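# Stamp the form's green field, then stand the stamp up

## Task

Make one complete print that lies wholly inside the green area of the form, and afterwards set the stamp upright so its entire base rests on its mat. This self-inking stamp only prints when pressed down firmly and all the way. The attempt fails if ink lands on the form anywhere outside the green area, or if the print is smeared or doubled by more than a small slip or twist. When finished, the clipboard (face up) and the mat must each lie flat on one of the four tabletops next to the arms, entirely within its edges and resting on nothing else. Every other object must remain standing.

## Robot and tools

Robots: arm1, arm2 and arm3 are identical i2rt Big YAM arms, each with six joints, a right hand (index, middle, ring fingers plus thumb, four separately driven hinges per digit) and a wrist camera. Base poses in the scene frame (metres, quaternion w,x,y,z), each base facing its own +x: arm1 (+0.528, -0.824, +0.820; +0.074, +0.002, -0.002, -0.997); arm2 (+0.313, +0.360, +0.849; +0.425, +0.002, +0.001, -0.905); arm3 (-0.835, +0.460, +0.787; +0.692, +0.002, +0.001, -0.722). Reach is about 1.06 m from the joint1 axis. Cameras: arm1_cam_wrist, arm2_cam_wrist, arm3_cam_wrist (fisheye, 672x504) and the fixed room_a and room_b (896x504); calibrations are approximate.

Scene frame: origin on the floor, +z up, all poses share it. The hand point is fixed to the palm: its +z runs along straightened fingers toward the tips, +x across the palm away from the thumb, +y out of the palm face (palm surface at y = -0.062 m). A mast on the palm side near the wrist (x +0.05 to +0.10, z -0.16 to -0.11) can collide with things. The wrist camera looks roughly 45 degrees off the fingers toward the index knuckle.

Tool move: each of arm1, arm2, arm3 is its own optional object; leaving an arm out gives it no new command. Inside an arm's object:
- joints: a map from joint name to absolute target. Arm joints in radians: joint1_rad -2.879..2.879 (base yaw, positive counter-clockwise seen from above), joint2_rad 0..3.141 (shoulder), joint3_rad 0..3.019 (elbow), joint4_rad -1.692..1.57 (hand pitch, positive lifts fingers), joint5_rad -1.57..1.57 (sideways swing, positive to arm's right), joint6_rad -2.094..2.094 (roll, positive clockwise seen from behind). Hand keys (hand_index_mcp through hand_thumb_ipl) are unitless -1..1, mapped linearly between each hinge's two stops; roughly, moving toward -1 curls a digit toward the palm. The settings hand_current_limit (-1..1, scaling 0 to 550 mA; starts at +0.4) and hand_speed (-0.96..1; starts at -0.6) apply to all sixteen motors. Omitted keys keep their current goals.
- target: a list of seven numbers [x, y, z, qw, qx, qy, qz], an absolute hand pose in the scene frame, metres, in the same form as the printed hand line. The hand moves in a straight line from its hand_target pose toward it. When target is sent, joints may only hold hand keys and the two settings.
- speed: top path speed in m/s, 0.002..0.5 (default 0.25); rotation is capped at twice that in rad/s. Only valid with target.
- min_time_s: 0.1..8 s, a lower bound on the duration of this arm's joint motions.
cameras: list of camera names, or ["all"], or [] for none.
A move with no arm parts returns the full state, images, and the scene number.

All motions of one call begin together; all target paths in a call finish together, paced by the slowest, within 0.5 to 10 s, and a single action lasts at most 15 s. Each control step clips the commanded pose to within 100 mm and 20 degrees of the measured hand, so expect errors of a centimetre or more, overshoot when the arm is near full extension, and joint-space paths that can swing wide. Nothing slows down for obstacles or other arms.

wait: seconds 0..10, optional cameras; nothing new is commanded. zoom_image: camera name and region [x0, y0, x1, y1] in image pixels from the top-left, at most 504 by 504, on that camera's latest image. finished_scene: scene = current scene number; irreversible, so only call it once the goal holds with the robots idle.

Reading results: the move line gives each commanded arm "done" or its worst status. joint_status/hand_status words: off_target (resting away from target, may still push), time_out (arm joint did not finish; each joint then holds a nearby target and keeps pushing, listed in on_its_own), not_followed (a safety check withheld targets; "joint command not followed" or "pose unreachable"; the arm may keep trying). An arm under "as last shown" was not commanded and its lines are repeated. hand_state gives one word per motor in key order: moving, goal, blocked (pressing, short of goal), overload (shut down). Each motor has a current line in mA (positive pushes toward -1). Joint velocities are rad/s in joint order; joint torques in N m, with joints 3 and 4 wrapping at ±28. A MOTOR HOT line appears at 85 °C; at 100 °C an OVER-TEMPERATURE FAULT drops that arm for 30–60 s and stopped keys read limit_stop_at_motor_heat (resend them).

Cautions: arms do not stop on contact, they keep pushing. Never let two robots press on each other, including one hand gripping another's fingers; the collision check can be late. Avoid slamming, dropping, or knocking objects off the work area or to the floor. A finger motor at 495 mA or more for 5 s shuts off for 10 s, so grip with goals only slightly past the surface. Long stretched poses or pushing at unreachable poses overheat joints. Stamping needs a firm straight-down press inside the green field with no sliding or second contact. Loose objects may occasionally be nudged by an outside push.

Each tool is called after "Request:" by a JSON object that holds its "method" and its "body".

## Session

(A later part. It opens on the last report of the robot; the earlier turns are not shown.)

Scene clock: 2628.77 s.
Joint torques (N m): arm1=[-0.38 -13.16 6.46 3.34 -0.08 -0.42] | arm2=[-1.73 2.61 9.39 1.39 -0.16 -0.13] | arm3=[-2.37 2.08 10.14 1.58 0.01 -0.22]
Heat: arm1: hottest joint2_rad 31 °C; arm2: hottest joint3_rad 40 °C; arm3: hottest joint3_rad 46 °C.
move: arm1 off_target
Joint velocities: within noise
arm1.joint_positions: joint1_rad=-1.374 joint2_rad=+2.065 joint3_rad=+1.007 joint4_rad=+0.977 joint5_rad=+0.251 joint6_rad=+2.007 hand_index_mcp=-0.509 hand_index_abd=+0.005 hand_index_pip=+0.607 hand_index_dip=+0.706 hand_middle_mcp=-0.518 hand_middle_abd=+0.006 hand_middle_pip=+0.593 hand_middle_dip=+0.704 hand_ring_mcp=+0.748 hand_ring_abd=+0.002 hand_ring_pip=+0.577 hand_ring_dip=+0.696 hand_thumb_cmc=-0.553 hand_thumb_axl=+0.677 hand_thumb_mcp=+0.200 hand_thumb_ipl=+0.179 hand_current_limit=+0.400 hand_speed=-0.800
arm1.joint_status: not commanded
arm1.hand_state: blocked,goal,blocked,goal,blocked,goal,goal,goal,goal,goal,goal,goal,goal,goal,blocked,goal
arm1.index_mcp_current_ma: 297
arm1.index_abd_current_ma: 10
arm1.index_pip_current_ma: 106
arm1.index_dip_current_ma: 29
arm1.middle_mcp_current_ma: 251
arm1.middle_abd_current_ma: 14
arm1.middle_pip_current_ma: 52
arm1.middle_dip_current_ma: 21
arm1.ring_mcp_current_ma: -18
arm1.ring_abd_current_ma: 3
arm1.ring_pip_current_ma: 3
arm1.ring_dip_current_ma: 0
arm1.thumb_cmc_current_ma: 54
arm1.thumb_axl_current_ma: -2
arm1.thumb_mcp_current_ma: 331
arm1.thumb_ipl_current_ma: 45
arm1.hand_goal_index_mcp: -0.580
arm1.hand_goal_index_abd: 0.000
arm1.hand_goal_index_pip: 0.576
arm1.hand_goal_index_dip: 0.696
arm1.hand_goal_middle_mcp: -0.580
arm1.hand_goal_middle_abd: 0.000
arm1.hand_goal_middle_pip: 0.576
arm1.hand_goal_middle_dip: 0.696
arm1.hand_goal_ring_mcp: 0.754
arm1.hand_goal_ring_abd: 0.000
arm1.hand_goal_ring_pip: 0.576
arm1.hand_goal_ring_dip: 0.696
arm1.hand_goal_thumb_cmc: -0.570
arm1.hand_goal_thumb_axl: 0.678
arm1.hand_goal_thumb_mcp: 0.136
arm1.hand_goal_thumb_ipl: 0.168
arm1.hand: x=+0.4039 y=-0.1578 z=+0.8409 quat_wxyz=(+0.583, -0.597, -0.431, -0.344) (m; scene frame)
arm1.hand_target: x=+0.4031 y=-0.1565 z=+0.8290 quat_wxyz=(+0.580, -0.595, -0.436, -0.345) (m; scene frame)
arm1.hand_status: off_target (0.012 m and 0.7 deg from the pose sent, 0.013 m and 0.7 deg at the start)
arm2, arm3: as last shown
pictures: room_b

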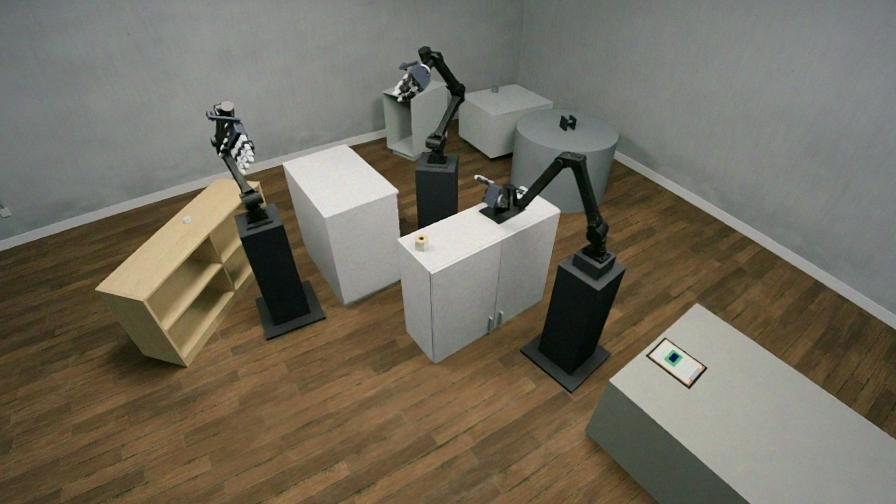

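Request:
{"method": "move", "body": {"arm1": {"target": [0.403, -0.156, 0.823, 0.5806, -0.5946, -0.4358, -0.3454], "speed": 0.04}, "cameras": []}}

Request:
{"method": "move", "body": {"arm1": {"joints": {"hand_index_mcp": -0.47, "hand_middle_mcp": -0.47, "hand_thumb_mcp": 0.235}}, "cameras": []}}

Request:
{"method": "move", "body": {"arm1": {"joints": {"hand_index_mcp": -0.2, "hand_middle_mcp": -0.2, "hand_thumb_mcp": 0.43}}, "cameras": ["arm1_cam_wrist", "room_b"]}}

Scene clock: 2637.37 s.
Joint torques (N m): arm1=[0.73 -12.57 6.45 3.12 -0.07 -0.36] | arm2=[-1.79 2.61 9.39 1.39 -0.16 -0.12] | arm3=[-2.37 2.08 10.13 1.55 0.01 -0.22]
Heat: arm1: hottest joint2_rad 31 °C; arm2: hottest joint3_rad 40 °C; arm3: hottest joint3_rad 46 °C.
move: arm1 off_target
Joint velocities: within noise
arm1.joint_positions: joint1_rad=-1.374 joint2_rad=+2.073 joint3_rad=+1.007 joint4_rad=+0.994 joint5_rad=+0.252 joint6_rad=+2.001 hand_index_mcp=-0.512 hand_index_abd=-0.002 hand_index_pip=+0.607 hand_index_dip=+0.706 hand_middle_mcp=-0.518 hand_middle_abd=+0.000 hand_middle_pip=+0.596 hand_middle_dip=+0.706 hand_ring_mcp=+0.748 hand_ring_abd=+0.002 hand_ring_pip=+0.577 hand_ring_dip=+0.696 hand_thumb_cmc=-0.563 hand_thumb_axl=+0.677 hand_thumb_mcp=+0.200 hand_thumb_ipl=+0.182 hand_current_limit=+0.400 hand_speed=-0.800
arm1.joint_status: not commanded
arm1.hand_state: blocked,goal,blocked,goal,blocked,goal,goal,goal,goal,goal,goal,goal,goal,goal,blocked,goal
arm1.index_mcp_current_ma: 282
arm1.index_abd_current_ma: -4
arm1.index_pip_current_ma: 106
arm1.index_dip_current_ma: 29
arm1.middle_mcp_current_ma: 251
arm1.middle_abd_current_ma: 0
arm1.middle_pip_current_ma: 62
arm1.middle_dip_current_ma: 27
arm1.ring_mcp_current_ma: -18
arm1.ring_abd_current_ma: 3
arm1.ring_pip_current_ma: 3
arm1.ring_dip_current_ma: 0
arm1.thumb_cmc_current_ma: 18
arm1.thumb_axl_current_ma: -2
arm1.thumb_mcp_current_ma: 331
arm1.thumb_ipl_current_ma: 60
arm1.hand_goal_index_mcp: -0.580
arm1.hand_goal_index_abd: 0.000
arm1.hand_goal_index_pip: 0.576
arm1.hand_goal_index_dip: 0.696
arm1.hand_goal_middle_mcp: -0.580
arm1.hand_goal_middle_abd: 0.000
arm1.hand_goal_middle_pip: 0.576
arm1.hand_goal_middle_dip: 0.696
arm1.hand_goal_ring_mcp: 0.754
arm1.hand_goal_ring_abd: 0.000
arm1.hand_goal_ring_pip: 0.576
arm1.hand_goal_ring_dip: 0.696
arm1.hand_goal_thumb_cmc: -0.570
arm1.hand_goal_thumb_axl: 0.678
arm1.hand_goal_thumb_mcp: 0.136
arm1.hand_goal_thumb_ipl: 0.168
arm1.hand: x=+0.4042 y=-0.1574 z=+0.8400 quat_wxyz=(+0.585, -0.593, -0.430, -0.347) (m; scene frame)
arm1.hand_target: x=+0.4031 y=-0.1567 z=+0.8232 quat_wxyz=(+0.581, -0.595, -0.436, -0.345) (m; scene frame)
arm1.hand_status: off_target (0.017 m and 0.9 deg from the pose sent, 0.018 m and 0.7 deg at the start)
arm2.joint_positions: joint1_rad=-0.387 joint2_rad=+0.596 joint3_rad=+1.389 joint4_rad=-1.190 joint5_rad=+0.003 joint6_rad=+2.017 hand_index_mcp=-0.201 hand_index_abd=+0.005 hand_index_pip=+0.578 hand_index_dip=+0.699 hand_middle_mcp=-0.201 hand_middle_abd=+0.007 hand_middle_pip=+0.578 hand_middle_dip=+0.698 hand_ring_mcp=+0.751 hand_ring_abd=+0.002 hand_ring_pip=+0.577 hand_ring_dip=+0.696 hand_thumb_cmc=-0.562 hand_thumb_axl=+0.675 hand_thumb_mcp=+0.427 hand_thumb_ipl=+0.169 hand_current_limit=+0.400 hand_speed=-0.800
arm2.joint_status: not commanded
arm2.hand_state: goal,goal,goal,goal,goal,goal,goal,goal,goal,goal,goal,goal,goal,goal,goal,goal
arm2.index_mcp_current_ma: -2
arm2.index_abd_current_ma: 18
arm2.index_pip_current_ma: 9
arm2.index_dip_current_ma: 11
arm2.middle_mcp_current_ma: -2
arm2.middle_abd_current_ma: 24
arm2.middle_pip_current_ma: 9
arm2.middle_dip_current_ma: 9
arm2.ring_mcp_current_ma: -11
arm2.ring_abd_current_ma: 7
arm2.ring_pip_current_ma: 3
arm2.ring_dip_current_ma: 0
arm2.thumb_cmc_current_ma: 33
arm2.thumb_axl_current_ma: -12
arm2.thumb_mcp_current_ma: -16
arm2.thumb_ipl_current_ma: 7
arm2.hand_goal_index_mcp: -0.200
arm2.hand_goal_index_abd: 0.000
arm2.hand_goal_index_pip: 0.576
arm2.hand_goal_index_dip: 0.696
arm2.hand_goal_middle_mcp: -0.200
arm2.hand_goal_middle_abd: 0.000
arm2.hand_goal_middle_pip: 0.576
arm2.hand_goal_middle_dip: 0.696
arm2.hand_goal_ring_mcp: 0.754
arm2.hand_goal_ring_abd: 0.000
arm2.hand_goal_ring_pip: 0.576
arm2.hand_goal_ring_dip: 0.696
arm2.hand_goal_thumb_cmc: -0.570
arm2.hand_goal_thumb_axl: 0.678
arm2.hand_goal_thumb_mcp: 0.430
arm2.hand_goal_thumb_ipl: 0.168
arm2.hand: x=+0.0856 y=+0.3135 z=+1.3713 quat_wxyz=(+0.494, +0.019, -0.833, +0.248) (m; scene frame)
arm2.hand_target: x=+0.0900 y=+0.3180 z=+1.3869 quat_wxyz=(+0.504, +0.010, -0.826, +0.253) (m; scene frame)
arm2.hand_status: not commanded
arm3.joint_positions: joint1_rad=+0.213 joint2_rad=+0.596 joint3_rad=+1.362 joint4_rad=-1.284 joint5_rad=+0.102 joint6_rad=+1.110 hand_index_mcp=+0.756 hand_index_abd=+0.001 hand_index_pip=+0.577 hand_index_dip=+0.696 hand_middle_mcp=+0.756 hand_middle_abd=+0.001 hand_middle_pip=+0.577 hand_middle_dip=+0.696 hand_ring_mcp=+0.756 hand_ring_abd=+0.001 hand_ring_pip=+0.577 hand_ring_dip=+0.696 hand_thumb_cmc=+0.716 hand_thumb_axl=+0.677 hand_thumb_mcp=+0.225 hand_thumb_ipl=+0.168 hand_current_limit=+0.400 hand_speed=-0.600
arm3.joint_status: not commanded
arm3.hand_state: goal,goal,goal,goal,goal,goal,goal,goal,goal,goal,goal,goal,goal,goal,goal,goal
arm3.index_mcp_current_ma: 1
arm3.index_abd_current_ma: 0
arm3.index_pip_current_ma: 0
arm3.index_dip_current_ma: 0
arm3.middle_mcp_current_ma: 1
arm3.middle_abd_current_ma: 0
arm3.middle_pip_current_ma: 0
arm3.middle_dip_current_ma: 0
arm3.ring_mcp_current_ma: 2
arm3.ring_abd_current_ma: 0
arm3.ring_pip_current_ma: 0
arm3.ring_dip_current_ma: 0
arm3.thumb_cmc_current_ma: 1
arm3.thumb_axl_current_ma: 0
arm3.thumb_mcp_current_ma: -1
arm3.thumb_ipl_current_ma: 0
arm3.hand_goal_index_mcp: 0.754
arm3.hand_goal_index_abd: 0.000
arm3.hand_goal_index_pip: 0.576
arm3.hand_goal_index_dip: 0.696
arm3.hand_goal_middle_mcp: 0.754
arm3.hand_goal_middle_abd: 0.000
arm3.hand_goal_middle_pip: 0.576
arm3.hand_goal_middle_dip: 0.696
arm3.hand_goal_ring_mcp: 0.754
arm3.hand_goal_ring_abd: 0.000
arm3.hand_goal_ring_pip: 0.576
arm3.hand_goal_ring_dip: 0.696
arm3.hand_goal_thumb_cmc: 0.714
arm3.hand_goal_thumb_axl: 0.678
arm3.hand_goal_thumb_mcp: 0.226
arm3.hand_goal_thumb_ipl: 0.168
arm3.hand: x=-0.8977 y=+0.2067 z=+1.3473 quat_wxyz=(+0.427, +0.759, -0.415, +0.264) (m; scene frame)
arm3.hand_target: x=-0.9013 y=+0.2133 z=+1.3623 quat_wxyz=(+0.436, +0.754, -0.413, +0.265) (m; scene frame)
arm3.hand_status: not commanded
pictures: none
No camera images: "cameras" was empty.

Scene clock: 2638.03 s.
Joint torques (N m): arm1=[0.21 -13.22 6.28 2.96 -0.09 -0.37] | arm2=[-1.79 2.61 9.39 1.39 -0.16 -0.12] | arm3=[-2.43 1.9 10.19 1.57 0.01 -0.22]
Heat: arm1: hottest joint2_rad 31 °C; arm2: hottest joint3_rad 40 °C; arm3: hottest joint3_rad 46 °C.
move: arm1 done
Joint velocities: within noise
arm1.joint_positions: joint1_rad=-1.374 joint2_rad=+2.085 joint3_rad=+1.007 joint4_rad=+0.995 joint5_rad=+0.252 joint6_rad=+2.001 hand_index_mcp=-0.472 hand_index_abd=+0.001 hand_index_pip=+0.579 hand_index_dip=+0.699 hand_middle_mcp=-0.472 hand_middle_abd=+0.001 hand_middle_pip=+0.579 hand_middle_dip=+0.699 hand_ring_mcp=+0.748 hand_ring_abd=+0.002 hand_ring_pip=+0.577 hand_ring_dip=+0.696 hand_thumb_cmc=-0.563 hand_thumb_axl=+0.677 hand_thumb_mcp=+0.236 hand_thumb_ipl=+0.170 hand_current_limit=+0.400 hand_speed=-0.800
arm1.joint_status: all done
arm1.hand_state: goal,goal,goal,goal,goal,goal,goal,goal,goal,goal,goal,goal,goal,goal,goal,goal
arm1.index_mcp_current_ma: -4
arm1.index_abd_current_ma: 2
arm1.index_pip_current_ma: 8
arm1.index_dip_current_ma: 6
arm1.middle_mcp_current_ma: -5
arm1.middle_abd_current_ma: 2
arm1.middle_pip_current_ma: 7
arm1.middle_dip_current_ma: 7
arm1.ring_mcp_current_ma: -18
arm1.ring_abd_current_ma: 3
arm1.ring_pip_current_ma: 3
arm1.ring_dip_current_ma: 0
arm1.thumb_cmc_current_ma: 18
arm1.thumb_axl_current_ma: -2
arm1.thumb_mcp_current_ma: -1
arm1.thumb_ipl_current_ma: 5
arm1.hand_goal_index_mcp: -0.470
arm1.hand_goal_index_abd: 0.000
arm1.hand_goal_index_pip: 0.576
arm1.hand_goal_index_dip: 0.696
arm1.hand_goal_middle_mcp: -0.470
arm1.hand_goal_middle_abd: 0.000
arm1.hand_goal_middle_pip: 0.576
arm1.hand_goal_middle_dip: 0.696
arm1.hand_goal_ring_mcp: 0.754
arm1.hand_goal_ring_abd: 0.000
arm1.hand_goal_ring_pip: 0.576
arm1.hand_goal_ring_dip: 0.696
arm1.hand_goal_thumb_cmc: -0.570
arm1.hand_goal_thumb_axl: 0.678
arm1.hand_goal_thumb_mcp: 0.236
arm1.hand_goal_thumb_ipl: 0.168
arm1.hand: x=+0.4046 y=-0.1586 z=+0.8322 quat_wxyz=(+0.581, -0.596, -0.434, -0.345) (m; scene frame)
arm1.hand_target: x=+0.4032 y=-0.1567 z=+0.8233 quat_wxyz=(+0.581, -0.595, -0.436, -0.345) (m; scene frame)
arm1.hand_status: not commanded
arm2, arm3: as last shown
pictures: none
No camera images: "cameras" was empty.

Scene clock: 2638.87 s.
Joint torques (N m): arm1=[0.03 -13.22 6.5 3.14 -0.09 -0.34] | arm2=[-1.73 2.61 9.39 1.39 -0.17 -0.12] | arm3=[-2.37 2.08 10.17 1.62 0.02 -0.24]
Heat: arm1: hottest joint2_rad 31 °C; arm2: hottest joint3_rad 40 °C; arm3: hottest joint3_rad 46 °C.
move: arm1 done
Joint velocities: within noise
arm1.joint_positions: joint1_rad=-1.374 joint2_rad=+2.085 joint3_rad=+1.007 joint4_rad=+0.995 joint5_rad=+0.251 joint6_rad=+2.001 hand_index_mcp=-0.204 hand_index_abd=+0.001 hand_index_pip=+0.579 hand_index_dip=+0.699 hand_middle_mcp=-0.205 hand_middle_abd=+0.001 hand_middle_pip=+0.579 hand_middle_dip=+0.699 hand_ring_mcp=+0.748 hand_ring_abd=+0.002 hand_ring_pip=+0.577 hand_ring_dip=+0.696 hand_thumb_cmc=-0.563 hand_thumb_axl=+0.677 hand_thumb_mcp=+0.426 hand_thumb_ipl=+0.170 hand_current_limit=+0.400 hand_speed=-0.800
arm1.joint_status: all done
arm1.hand_state: goal,goal,goal,goal,goal,goal,goal,goal,goal,goal,goal,goal,goal,goal,goal,goal
arm1.index_mcp_current_ma: -10
arm1.index_abd_current_ma: 2
arm1.index_pip_current_ma: 7
arm1.index_dip_current_ma: 6
arm1.middle_mcp_current_ma: -13
arm1.middle_abd_current_ma: 2
arm1.middle_pip_current_ma: 6
arm1.middle_dip_current_ma: 6
arm1.ring_mcp_current_ma: -18
arm1.ring_abd_current_ma: 3
arm1.ring_pip_current_ma: 3
arm1.ring_dip_current_ma: 0
arm1.thumb_cmc_current_ma: 18
arm1.thumb_axl_current_ma: -2
arm1.thumb_mcp_current_ma: -14
arm1.thumb_ipl_current_ma: 5
arm1.hand_goal_index_mcp: -0.200
arm1.hand_goal_index_abd: 0.000
arm1.hand_goal_index_pip: 0.576
arm1.hand_goal_index_dip: 0.696
arm1.hand_goal_middle_mcp: -0.200
arm1.hand_goal_middle_abd: 0.000
arm1.hand_goal_middle_pip: 0.576
arm1.hand_goal_middle_dip: 0.696
arm1.hand_goal_ring_mcp: 0.754
arm1.hand_goal_ring_abd: 0.000
arm1.hand_goal_ring_pip: 0.576
arm1.hand_goal_ring_dip: 0.696
arm1.hand_goal_thumb_cmc: -0.570
arm1.hand_goal_thumb_axl: 0.678
arm1.hand_goal_thumb_mcp: 0.430
arm1.hand_goal_thumb_ipl: 0.168
arm1.hand: x=+0.4046 y=-0.1586 z=+0.8322 quat_wxyz=(+0.581, -0.596, -0.434, -0.345) (m; scene frame)
arm1.hand_target: x=+0.4031 y=-0.1567 z=+0.8233 quat_wxyz=(+0.581, -0.595, -0.436, -0.345) (m; scene frame)
arm1.hand_status: not commanded
arm2, arm3: as last shown
pictures: arm1_cam_wrist, room_b
camera_calibration:
arm1_cam_wrist: T_world_to_cam=[[0.257256, -0.0417373, -0.965442, 0.729938], [-0.554088, -0.824892, -0.111984, 0.134642], [-0.791711, 0.563748, -0.235334, 0.728314], [0, 0, 0, 1]] pos_world=[0.463437, -0.269055, 0.891187]

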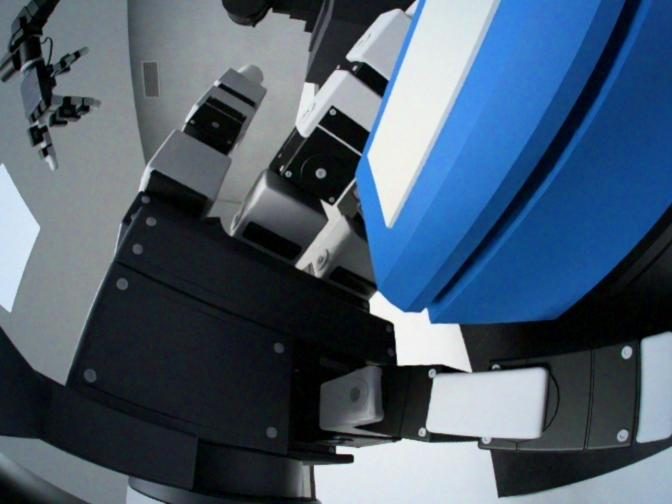

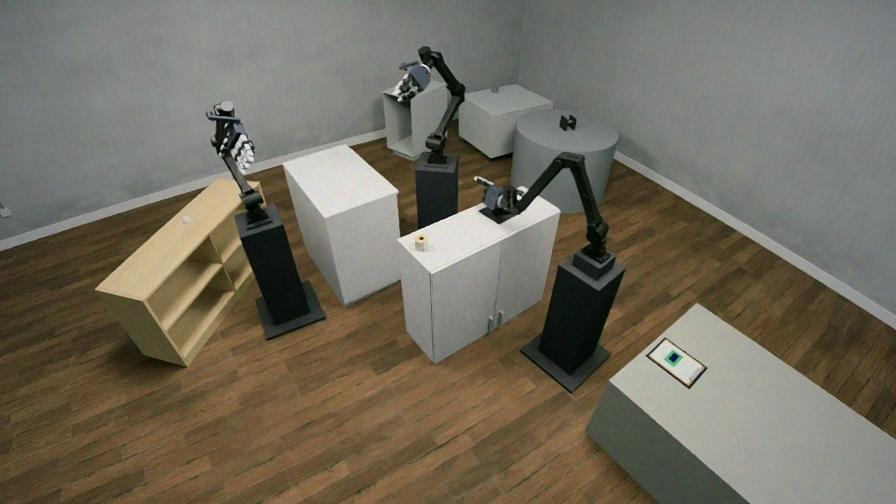

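Request:
{"method": "move", "body": {"arm1": {"target": [0.345, -0.153, 0.842, 0.5806, -0.5946, -0.4358, -0.3454], "speed": 0.1}, "cameras": ["room_b", "arm1_cam_wrist"]}}

Request:
{"method": "zoom_image", "body": {"camera": "room_b", "region": [470, 160, 550, 240]}}

Scene clock: 2646.13 s.
Joint torques (N m): arm1=[-0.26 -15.09 8.65 2.15 0.12 -0.3] | arm2=[-1.73 2.67 9.39 1.39 -0.16 -0.13] | arm3=[-2.43 2.14 10.14 1.59 0.03 -0.23]
Heat: arm1: hottest joint2_rad 31 °C; arm2: hottest joint3_rad 40 °C; arm3: hottest joint3_rad 46 °C.
move: arm1 off_target
Joint velocities: within noise
arm1.joint_positions: joint1_rad=-1.281 joint2_rad=+2.085 joint3_rad=+1.055 joint4_rad=+0.928 joint5_rad=+0.344 joint6_rad=+2.001 hand_index_mcp=-0.203 hand_index_abd=+0.001 hand_index_pip=+0.579 hand_index_dip=+0.699 hand_middle_mcp=-0.204 hand_middle_abd=+0.001 hand_middle_pip=+0.578 hand_middle_dip=+0.699 hand_ring_mcp=+0.748 hand_ring_abd=+0.002 hand_ring_pip=+0.577 hand_ring_dip=+0.696 hand_thumb_cmc=-0.563 hand_thumb_axl=+0.677 hand_thumb_mcp=+0.426 hand_thumb_ipl=+0.170 hand_current_limit=+0.400 hand_speed=-0.800
arm1.joint_status: not commanded
arm1.hand_state: goal,goal,goal,goal,goal,goal,goal,goal,goal,goal,goal,goal,goal,goal,goal,goal
arm1.index_mcp_current_ma: -8
arm1.index_abd_current_ma: 2
arm1.index_pip_current_ma: 6
arm1.index_dip_current_ma: 6
arm1.middle_mcp_current_ma: -11
arm1.middle_abd_current_ma: 2
arm1.middle_pip_current_ma: 5
arm1.middle_dip_current_ma: 6
arm1.ring_mcp_current_ma: -18
arm1.ring_abd_current_ma: 3
arm1.ring_pip_current_ma: 3
arm1.ring_dip_current_ma: 0
arm1.thumb_cmc_current_ma: 18
arm1.thumb_axl_current_ma: -2
arm1.thumb_mcp_current_ma: -14
arm1.thumb_ipl_current_ma: 5
arm1.hand_goal_index_mcp: -0.200
arm1.hand_goal_index_abd: 0.000
arm1.hand_goal_index_pip: 0.576
arm1.hand_goal_index_dip: 0.696
arm1.hand_goal_middle_mcp: -0.200
arm1.hand_goal_middle_abd: 0.000
arm1.hand_goal_middle_pip: 0.576
arm1.hand_goal_middle_dip: 0.696
arm1.hand_goal_ring_mcp: 0.754
arm1.hand_goal_ring_abd: 0.000
arm1.hand_goal_ring_pip: 0.576
arm1.hand_goal_ring_dip: 0.696
arm1.hand_goal_thumb_cmc: -0.570
arm1.hand_goal_thumb_axl: 0.678
arm1.hand_goal_thumb_mcp: 0.430
arm1.hand_goal_thumb_ipl: 0.168
arm1.hand: x=+0.3542 y=-0.1636 z=+0.8382 quat_wxyz=(+0.574, -0.597, -0.440, -0.347) (m; scene frame)
arm1.hand_target: x=+0.3450 y=-0.1536 z=+0.8423 quat_wxyz=(+0.581, -0.594, -0.436, -0.345) (m; scene frame)
arm1.hand_status: off_target (0.015 m and 1.0 deg from the pose sent, 0.061 m and 0.3 deg at the start)
arm2, arm3: as last shown
pictures: arm1_cam_wrist, room_b
camera_calibration:
arm1_cam_wrist: T_world_to_cam=[[0.271705, -0.0548799, -0.960815, 0.737227], [-0.5524, -0.826421, -0.109007, 0.0998881], [-0.788055, 0.560371, -0.254858, 0.707134], [0, 0, 0, 1]] pos_world=[0.41213, -0.273249, 0.899446]

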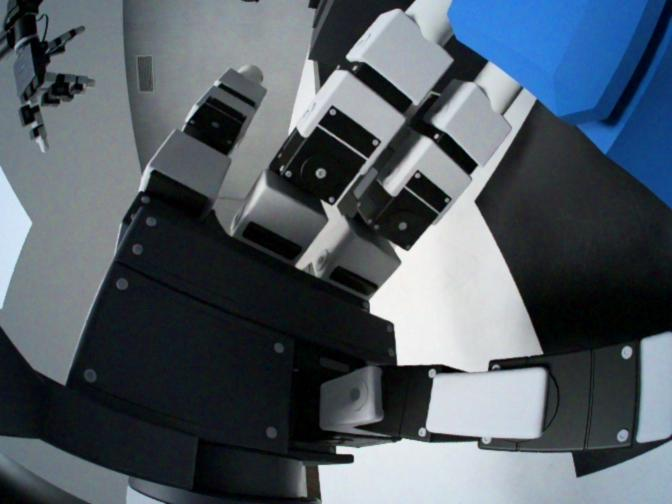

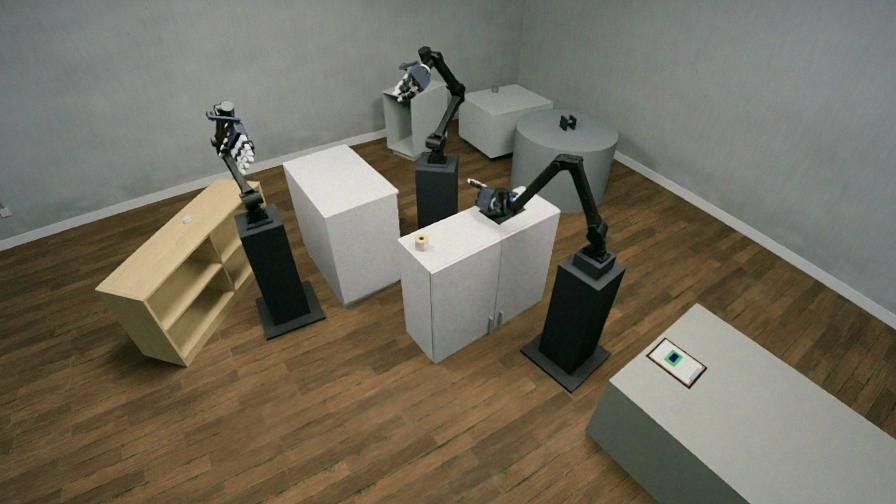

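Scaled by 6.300 from the camera's 896x504 image, which has a finer 1280x720 frame.

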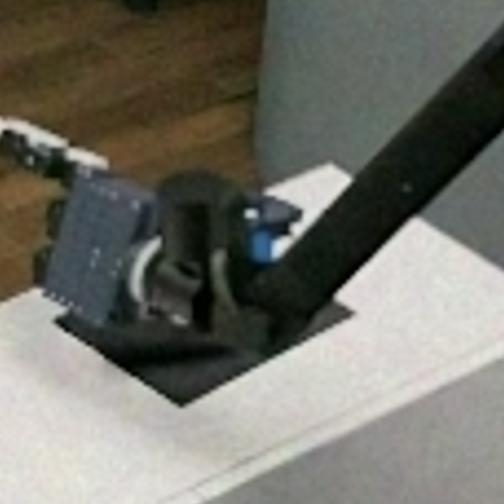

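Request:
{"method": "move", "body": {"arm1": {"target": [0.272, -0.158, 0.865, 0.5806, -0.5946, -0.4358, -0.3454], "speed": 0.15}, "cameras": []}}

Request:
{"method": "move", "body": {"arm1": {"target": [0.27, -0.165, 1.05, 0.5806, -0.5946, -0.4358, -0.3454], "speed": 0.25}, "cameras": ["room_b"]}}

Request:
{"method": "zoom_image", "body": {"camera": "room_b", "region": [470, 160, 550, 240]}}

Scene clock: 2655.00 s.
Joint torques (N m): arm1=[-0.03 -15.56 9.39 2.13 0.11 -0.15] | arm2=[-1.73 2.67 9.39 1.39 -0.17 -0.12] | arm3=[-2.37 2.08 10.14 1.59 0.02 -0.21]
Heat: arm1: hottest joint2_rad 31 °C; arm2: hottest joint3_rad 40 °C; arm3: hottest joint3_rad 46 °C.
move: arm1 off_target
Joint velocities: within noise
arm1.joint_positions: joint1_rad=-1.160 joint2_rad=+2.085 joint3_rad=+1.150 joint4_rad=+0.821 joint5_rad=+0.461 joint6_rad=+2.002 hand_index_mcp=-0.203 hand_index_abd=+0.001 hand_index_pip=+0.579 hand_index_dip=+0.699 hand_middle_mcp=-0.204 hand_middle_abd=+0.001 hand_middle_pip=+0.578 hand_middle_dip=+0.699 hand_ring_mcp=+0.748 hand_ring_abd=+0.002 hand_ring_pip=+0.577 hand_ring_dip=+0.696 hand_thumb_cmc=-0.563 hand_thumb_axl=+0.677 hand_thumb_mcp=+0.426 hand_thumb_ipl=+0.170 hand_current_limit=+0.400 hand_speed=-0.800
arm1.joint_status: not commanded
arm1.hand_state: goal,goal,goal,goal,goal,goal,goal,goal,goal,goal,goal,goal,goal,goal,goal,goal
arm1.index_mcp_current_ma: -7
arm1.index_abd_current_ma: 2
arm1.index_pip_current_ma: 6
arm1.index_dip_current_ma: 6
arm1.middle_mcp_current_ma: -9
arm1.middle_abd_current_ma: 2
arm1.middle_pip_current_ma: 5
arm1.middle_dip_current_ma: 6
arm1.ring_mcp_current_ma: -18
arm1.ring_abd_current_ma: 3
arm1.ring_pip_current_ma: 3
arm1.ring_dip_current_ma: 0
arm1.thumb_cmc_current_ma: 18
arm1.thumb_axl_current_ma: -2
arm1.thumb_mcp_current_ma: -14
arm1.thumb_ipl_current_ma: 5
arm1.hand_goal_index_mcp: -0.200
arm1.hand_goal_index_abd: 0.000
arm1.hand_goal_index_pip: 0.576
arm1.hand_goal_index_dip: 0.696
arm1.hand_goal_middle_mcp: -0.200
arm1.hand_goal_middle_abd: 0.000
arm1.hand_goal_middle_pip: 0.576
arm1.hand_goal_middle_dip: 0.696
arm1.hand_goal_ring_mcp: 0.754
arm1.hand_goal_ring_abd: 0.000
arm1.hand_goal_ring_pip: 0.576
arm1.hand_goal_ring_dip: 0.696
arm1.hand_goal_thumb_cmc: -0.570
arm1.hand_goal_thumb_axl: 0.678
arm1.hand_goal_thumb_mcp: 0.430
arm1.hand_goal_thumb_ipl: 0.168
arm1.hand: x=+0.2808 y=-0.1693 z=+0.8573 quat_wxyz=(+0.570, -0.594, -0.447, -0.349) (m; scene frame)
arm1.hand_target: x=+0.2722 y=-0.1587 z=+0.8653 quat_wxyz=(+0.581, -0.594, -0.436, -0.345) (m; scene frame)
arm1.hand_status: off_target (0.016 m and 1.8 deg from the pose sent, 0.087 m and 1.0 deg at the start)
arm2, arm3: as last shown
pictures: none
No camera images: "cameras" was empty.

Scene clock: 2656.60 s.
Joint torques (N m): arm1=[0.38 -15.21 11.86 2.07 0.18 -0.19] | arm2=[-1.79 2.61 9.39 1.39 -0.16 -0.12] | arm3=[-2.26 2.08 10.11 1.57 0.02 -0.23]
Heat: arm1: hottest joint2_rad 31 °C; arm2: hottest joint3_rad 40 °C; arm3: hottest joint3_rad 46 °C.
move: arm1 off_target
Joint velocities: within noise
arm1.joint_positions: joint1_rad=-1.160 joint2_rad=+1.767 joint3_rad=+1.233 joint4_rad=+0.406 joint5_rad=+0.470 joint6_rad=+2.002 hand_index_mcp=-0.203 hand_index_abd=+0.002 hand_index_pip=+0.579 hand_index_dip=+0.699 hand_middle_mcp=-0.203 hand_middle_abd=+0.002 hand_middle_pip=+0.578 hand_middle_dip=+0.699 hand_ring_mcp=+0.748 hand_ring_abd=+0.002 hand_ring_pip=+0.577 hand_ring_dip=+0.696 hand_thumb_cmc=-0.562 hand_thumb_axl=+0.677 hand_thumb_mcp=+0.426 hand_thumb_ipl=+0.170 hand_current_limit=+0.400 hand_speed=-0.800
arm1.joint_status: not commanded
arm1.hand_state: goal,goal,goal,goal,goal,goal,goal,goal,goal,goal,goal,goal,goal,goal,goal,goal
arm1.index_mcp_current_ma: -7
arm1.index_abd_current_ma: 3
arm1.index_pip_current_ma: 6
arm1.index_dip_current_ma: 6
arm1.middle_mcp_current_ma: -9
arm1.middle_abd_current_ma: 4
arm1.middle_pip_current_ma: 5
arm1.middle_dip_current_ma: 6
arm1.ring_mcp_current_ma: -18
arm1.ring_abd_current_ma: 3
arm1.ring_pip_current_ma: 3
arm1.ring_dip_current_ma: 0
arm1.thumb_cmc_current_ma: 21
arm1.thumb_axl_current_ma: -2
arm1.thumb_mcp_current_ma: -14
arm1.thumb_ipl_current_ma: 5
arm1.hand_goal_index_mcp: -0.200
arm1.hand_goal_index_abd: 0.000
arm1.hand_goal_index_pip: 0.576
arm1.hand_goal_index_dip: 0.696
arm1.hand_goal_middle_mcp: -0.200
arm1.hand_goal_middle_abd: 0.000
arm1.hand_goal_middle_pip: 0.576
arm1.hand_goal_middle_dip: 0.696
arm1.hand_goal_ring_mcp: 0.754
arm1.hand_goal_ring_abd: 0.000
arm1.hand_goal_ring_pip: 0.576
arm1.hand_goal_ring_dip: 0.696
arm1.hand_goal_thumb_cmc: -0.570
arm1.hand_goal_thumb_axl: 0.678
arm1.hand_goal_thumb_mcp: 0.430
arm1.hand_goal_thumb_ipl: 0.168
arm1.hand: x=+0.2839 y=-0.1725 z=+1.0299 quat_wxyz=(+0.564, -0.598, -0.449, -0.351) (m; scene frame)
arm1.hand_target: x=+0.2704 y=-0.1661 z=+1.0500 quat_wxyz=(+0.581, -0.594, -0.436, -0.345) (m; scene frame)
arm1.hand_status: off_target (0.026 m and 2.6 deg from the pose sent, 0.193 m and 1.8 deg at the start)
arm2, arm3: as last shown
pictures: room_b

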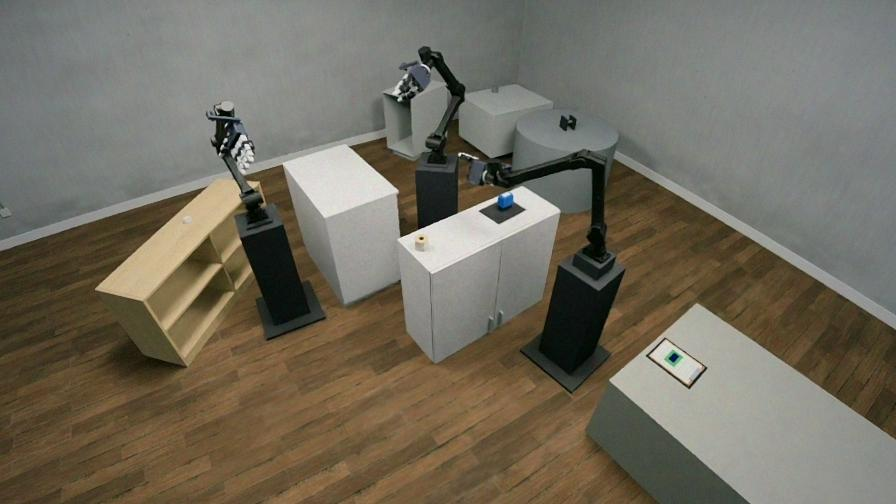

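Scaled by 6.300 from the camera's 896x504 image, which has a finer 1280x720 frame.

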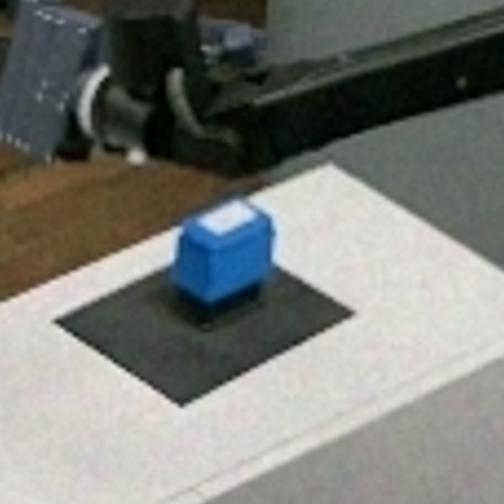

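Request:
{"method": "finished_scene", "body": {"scene": 1}}

The scene is finished: the task was done.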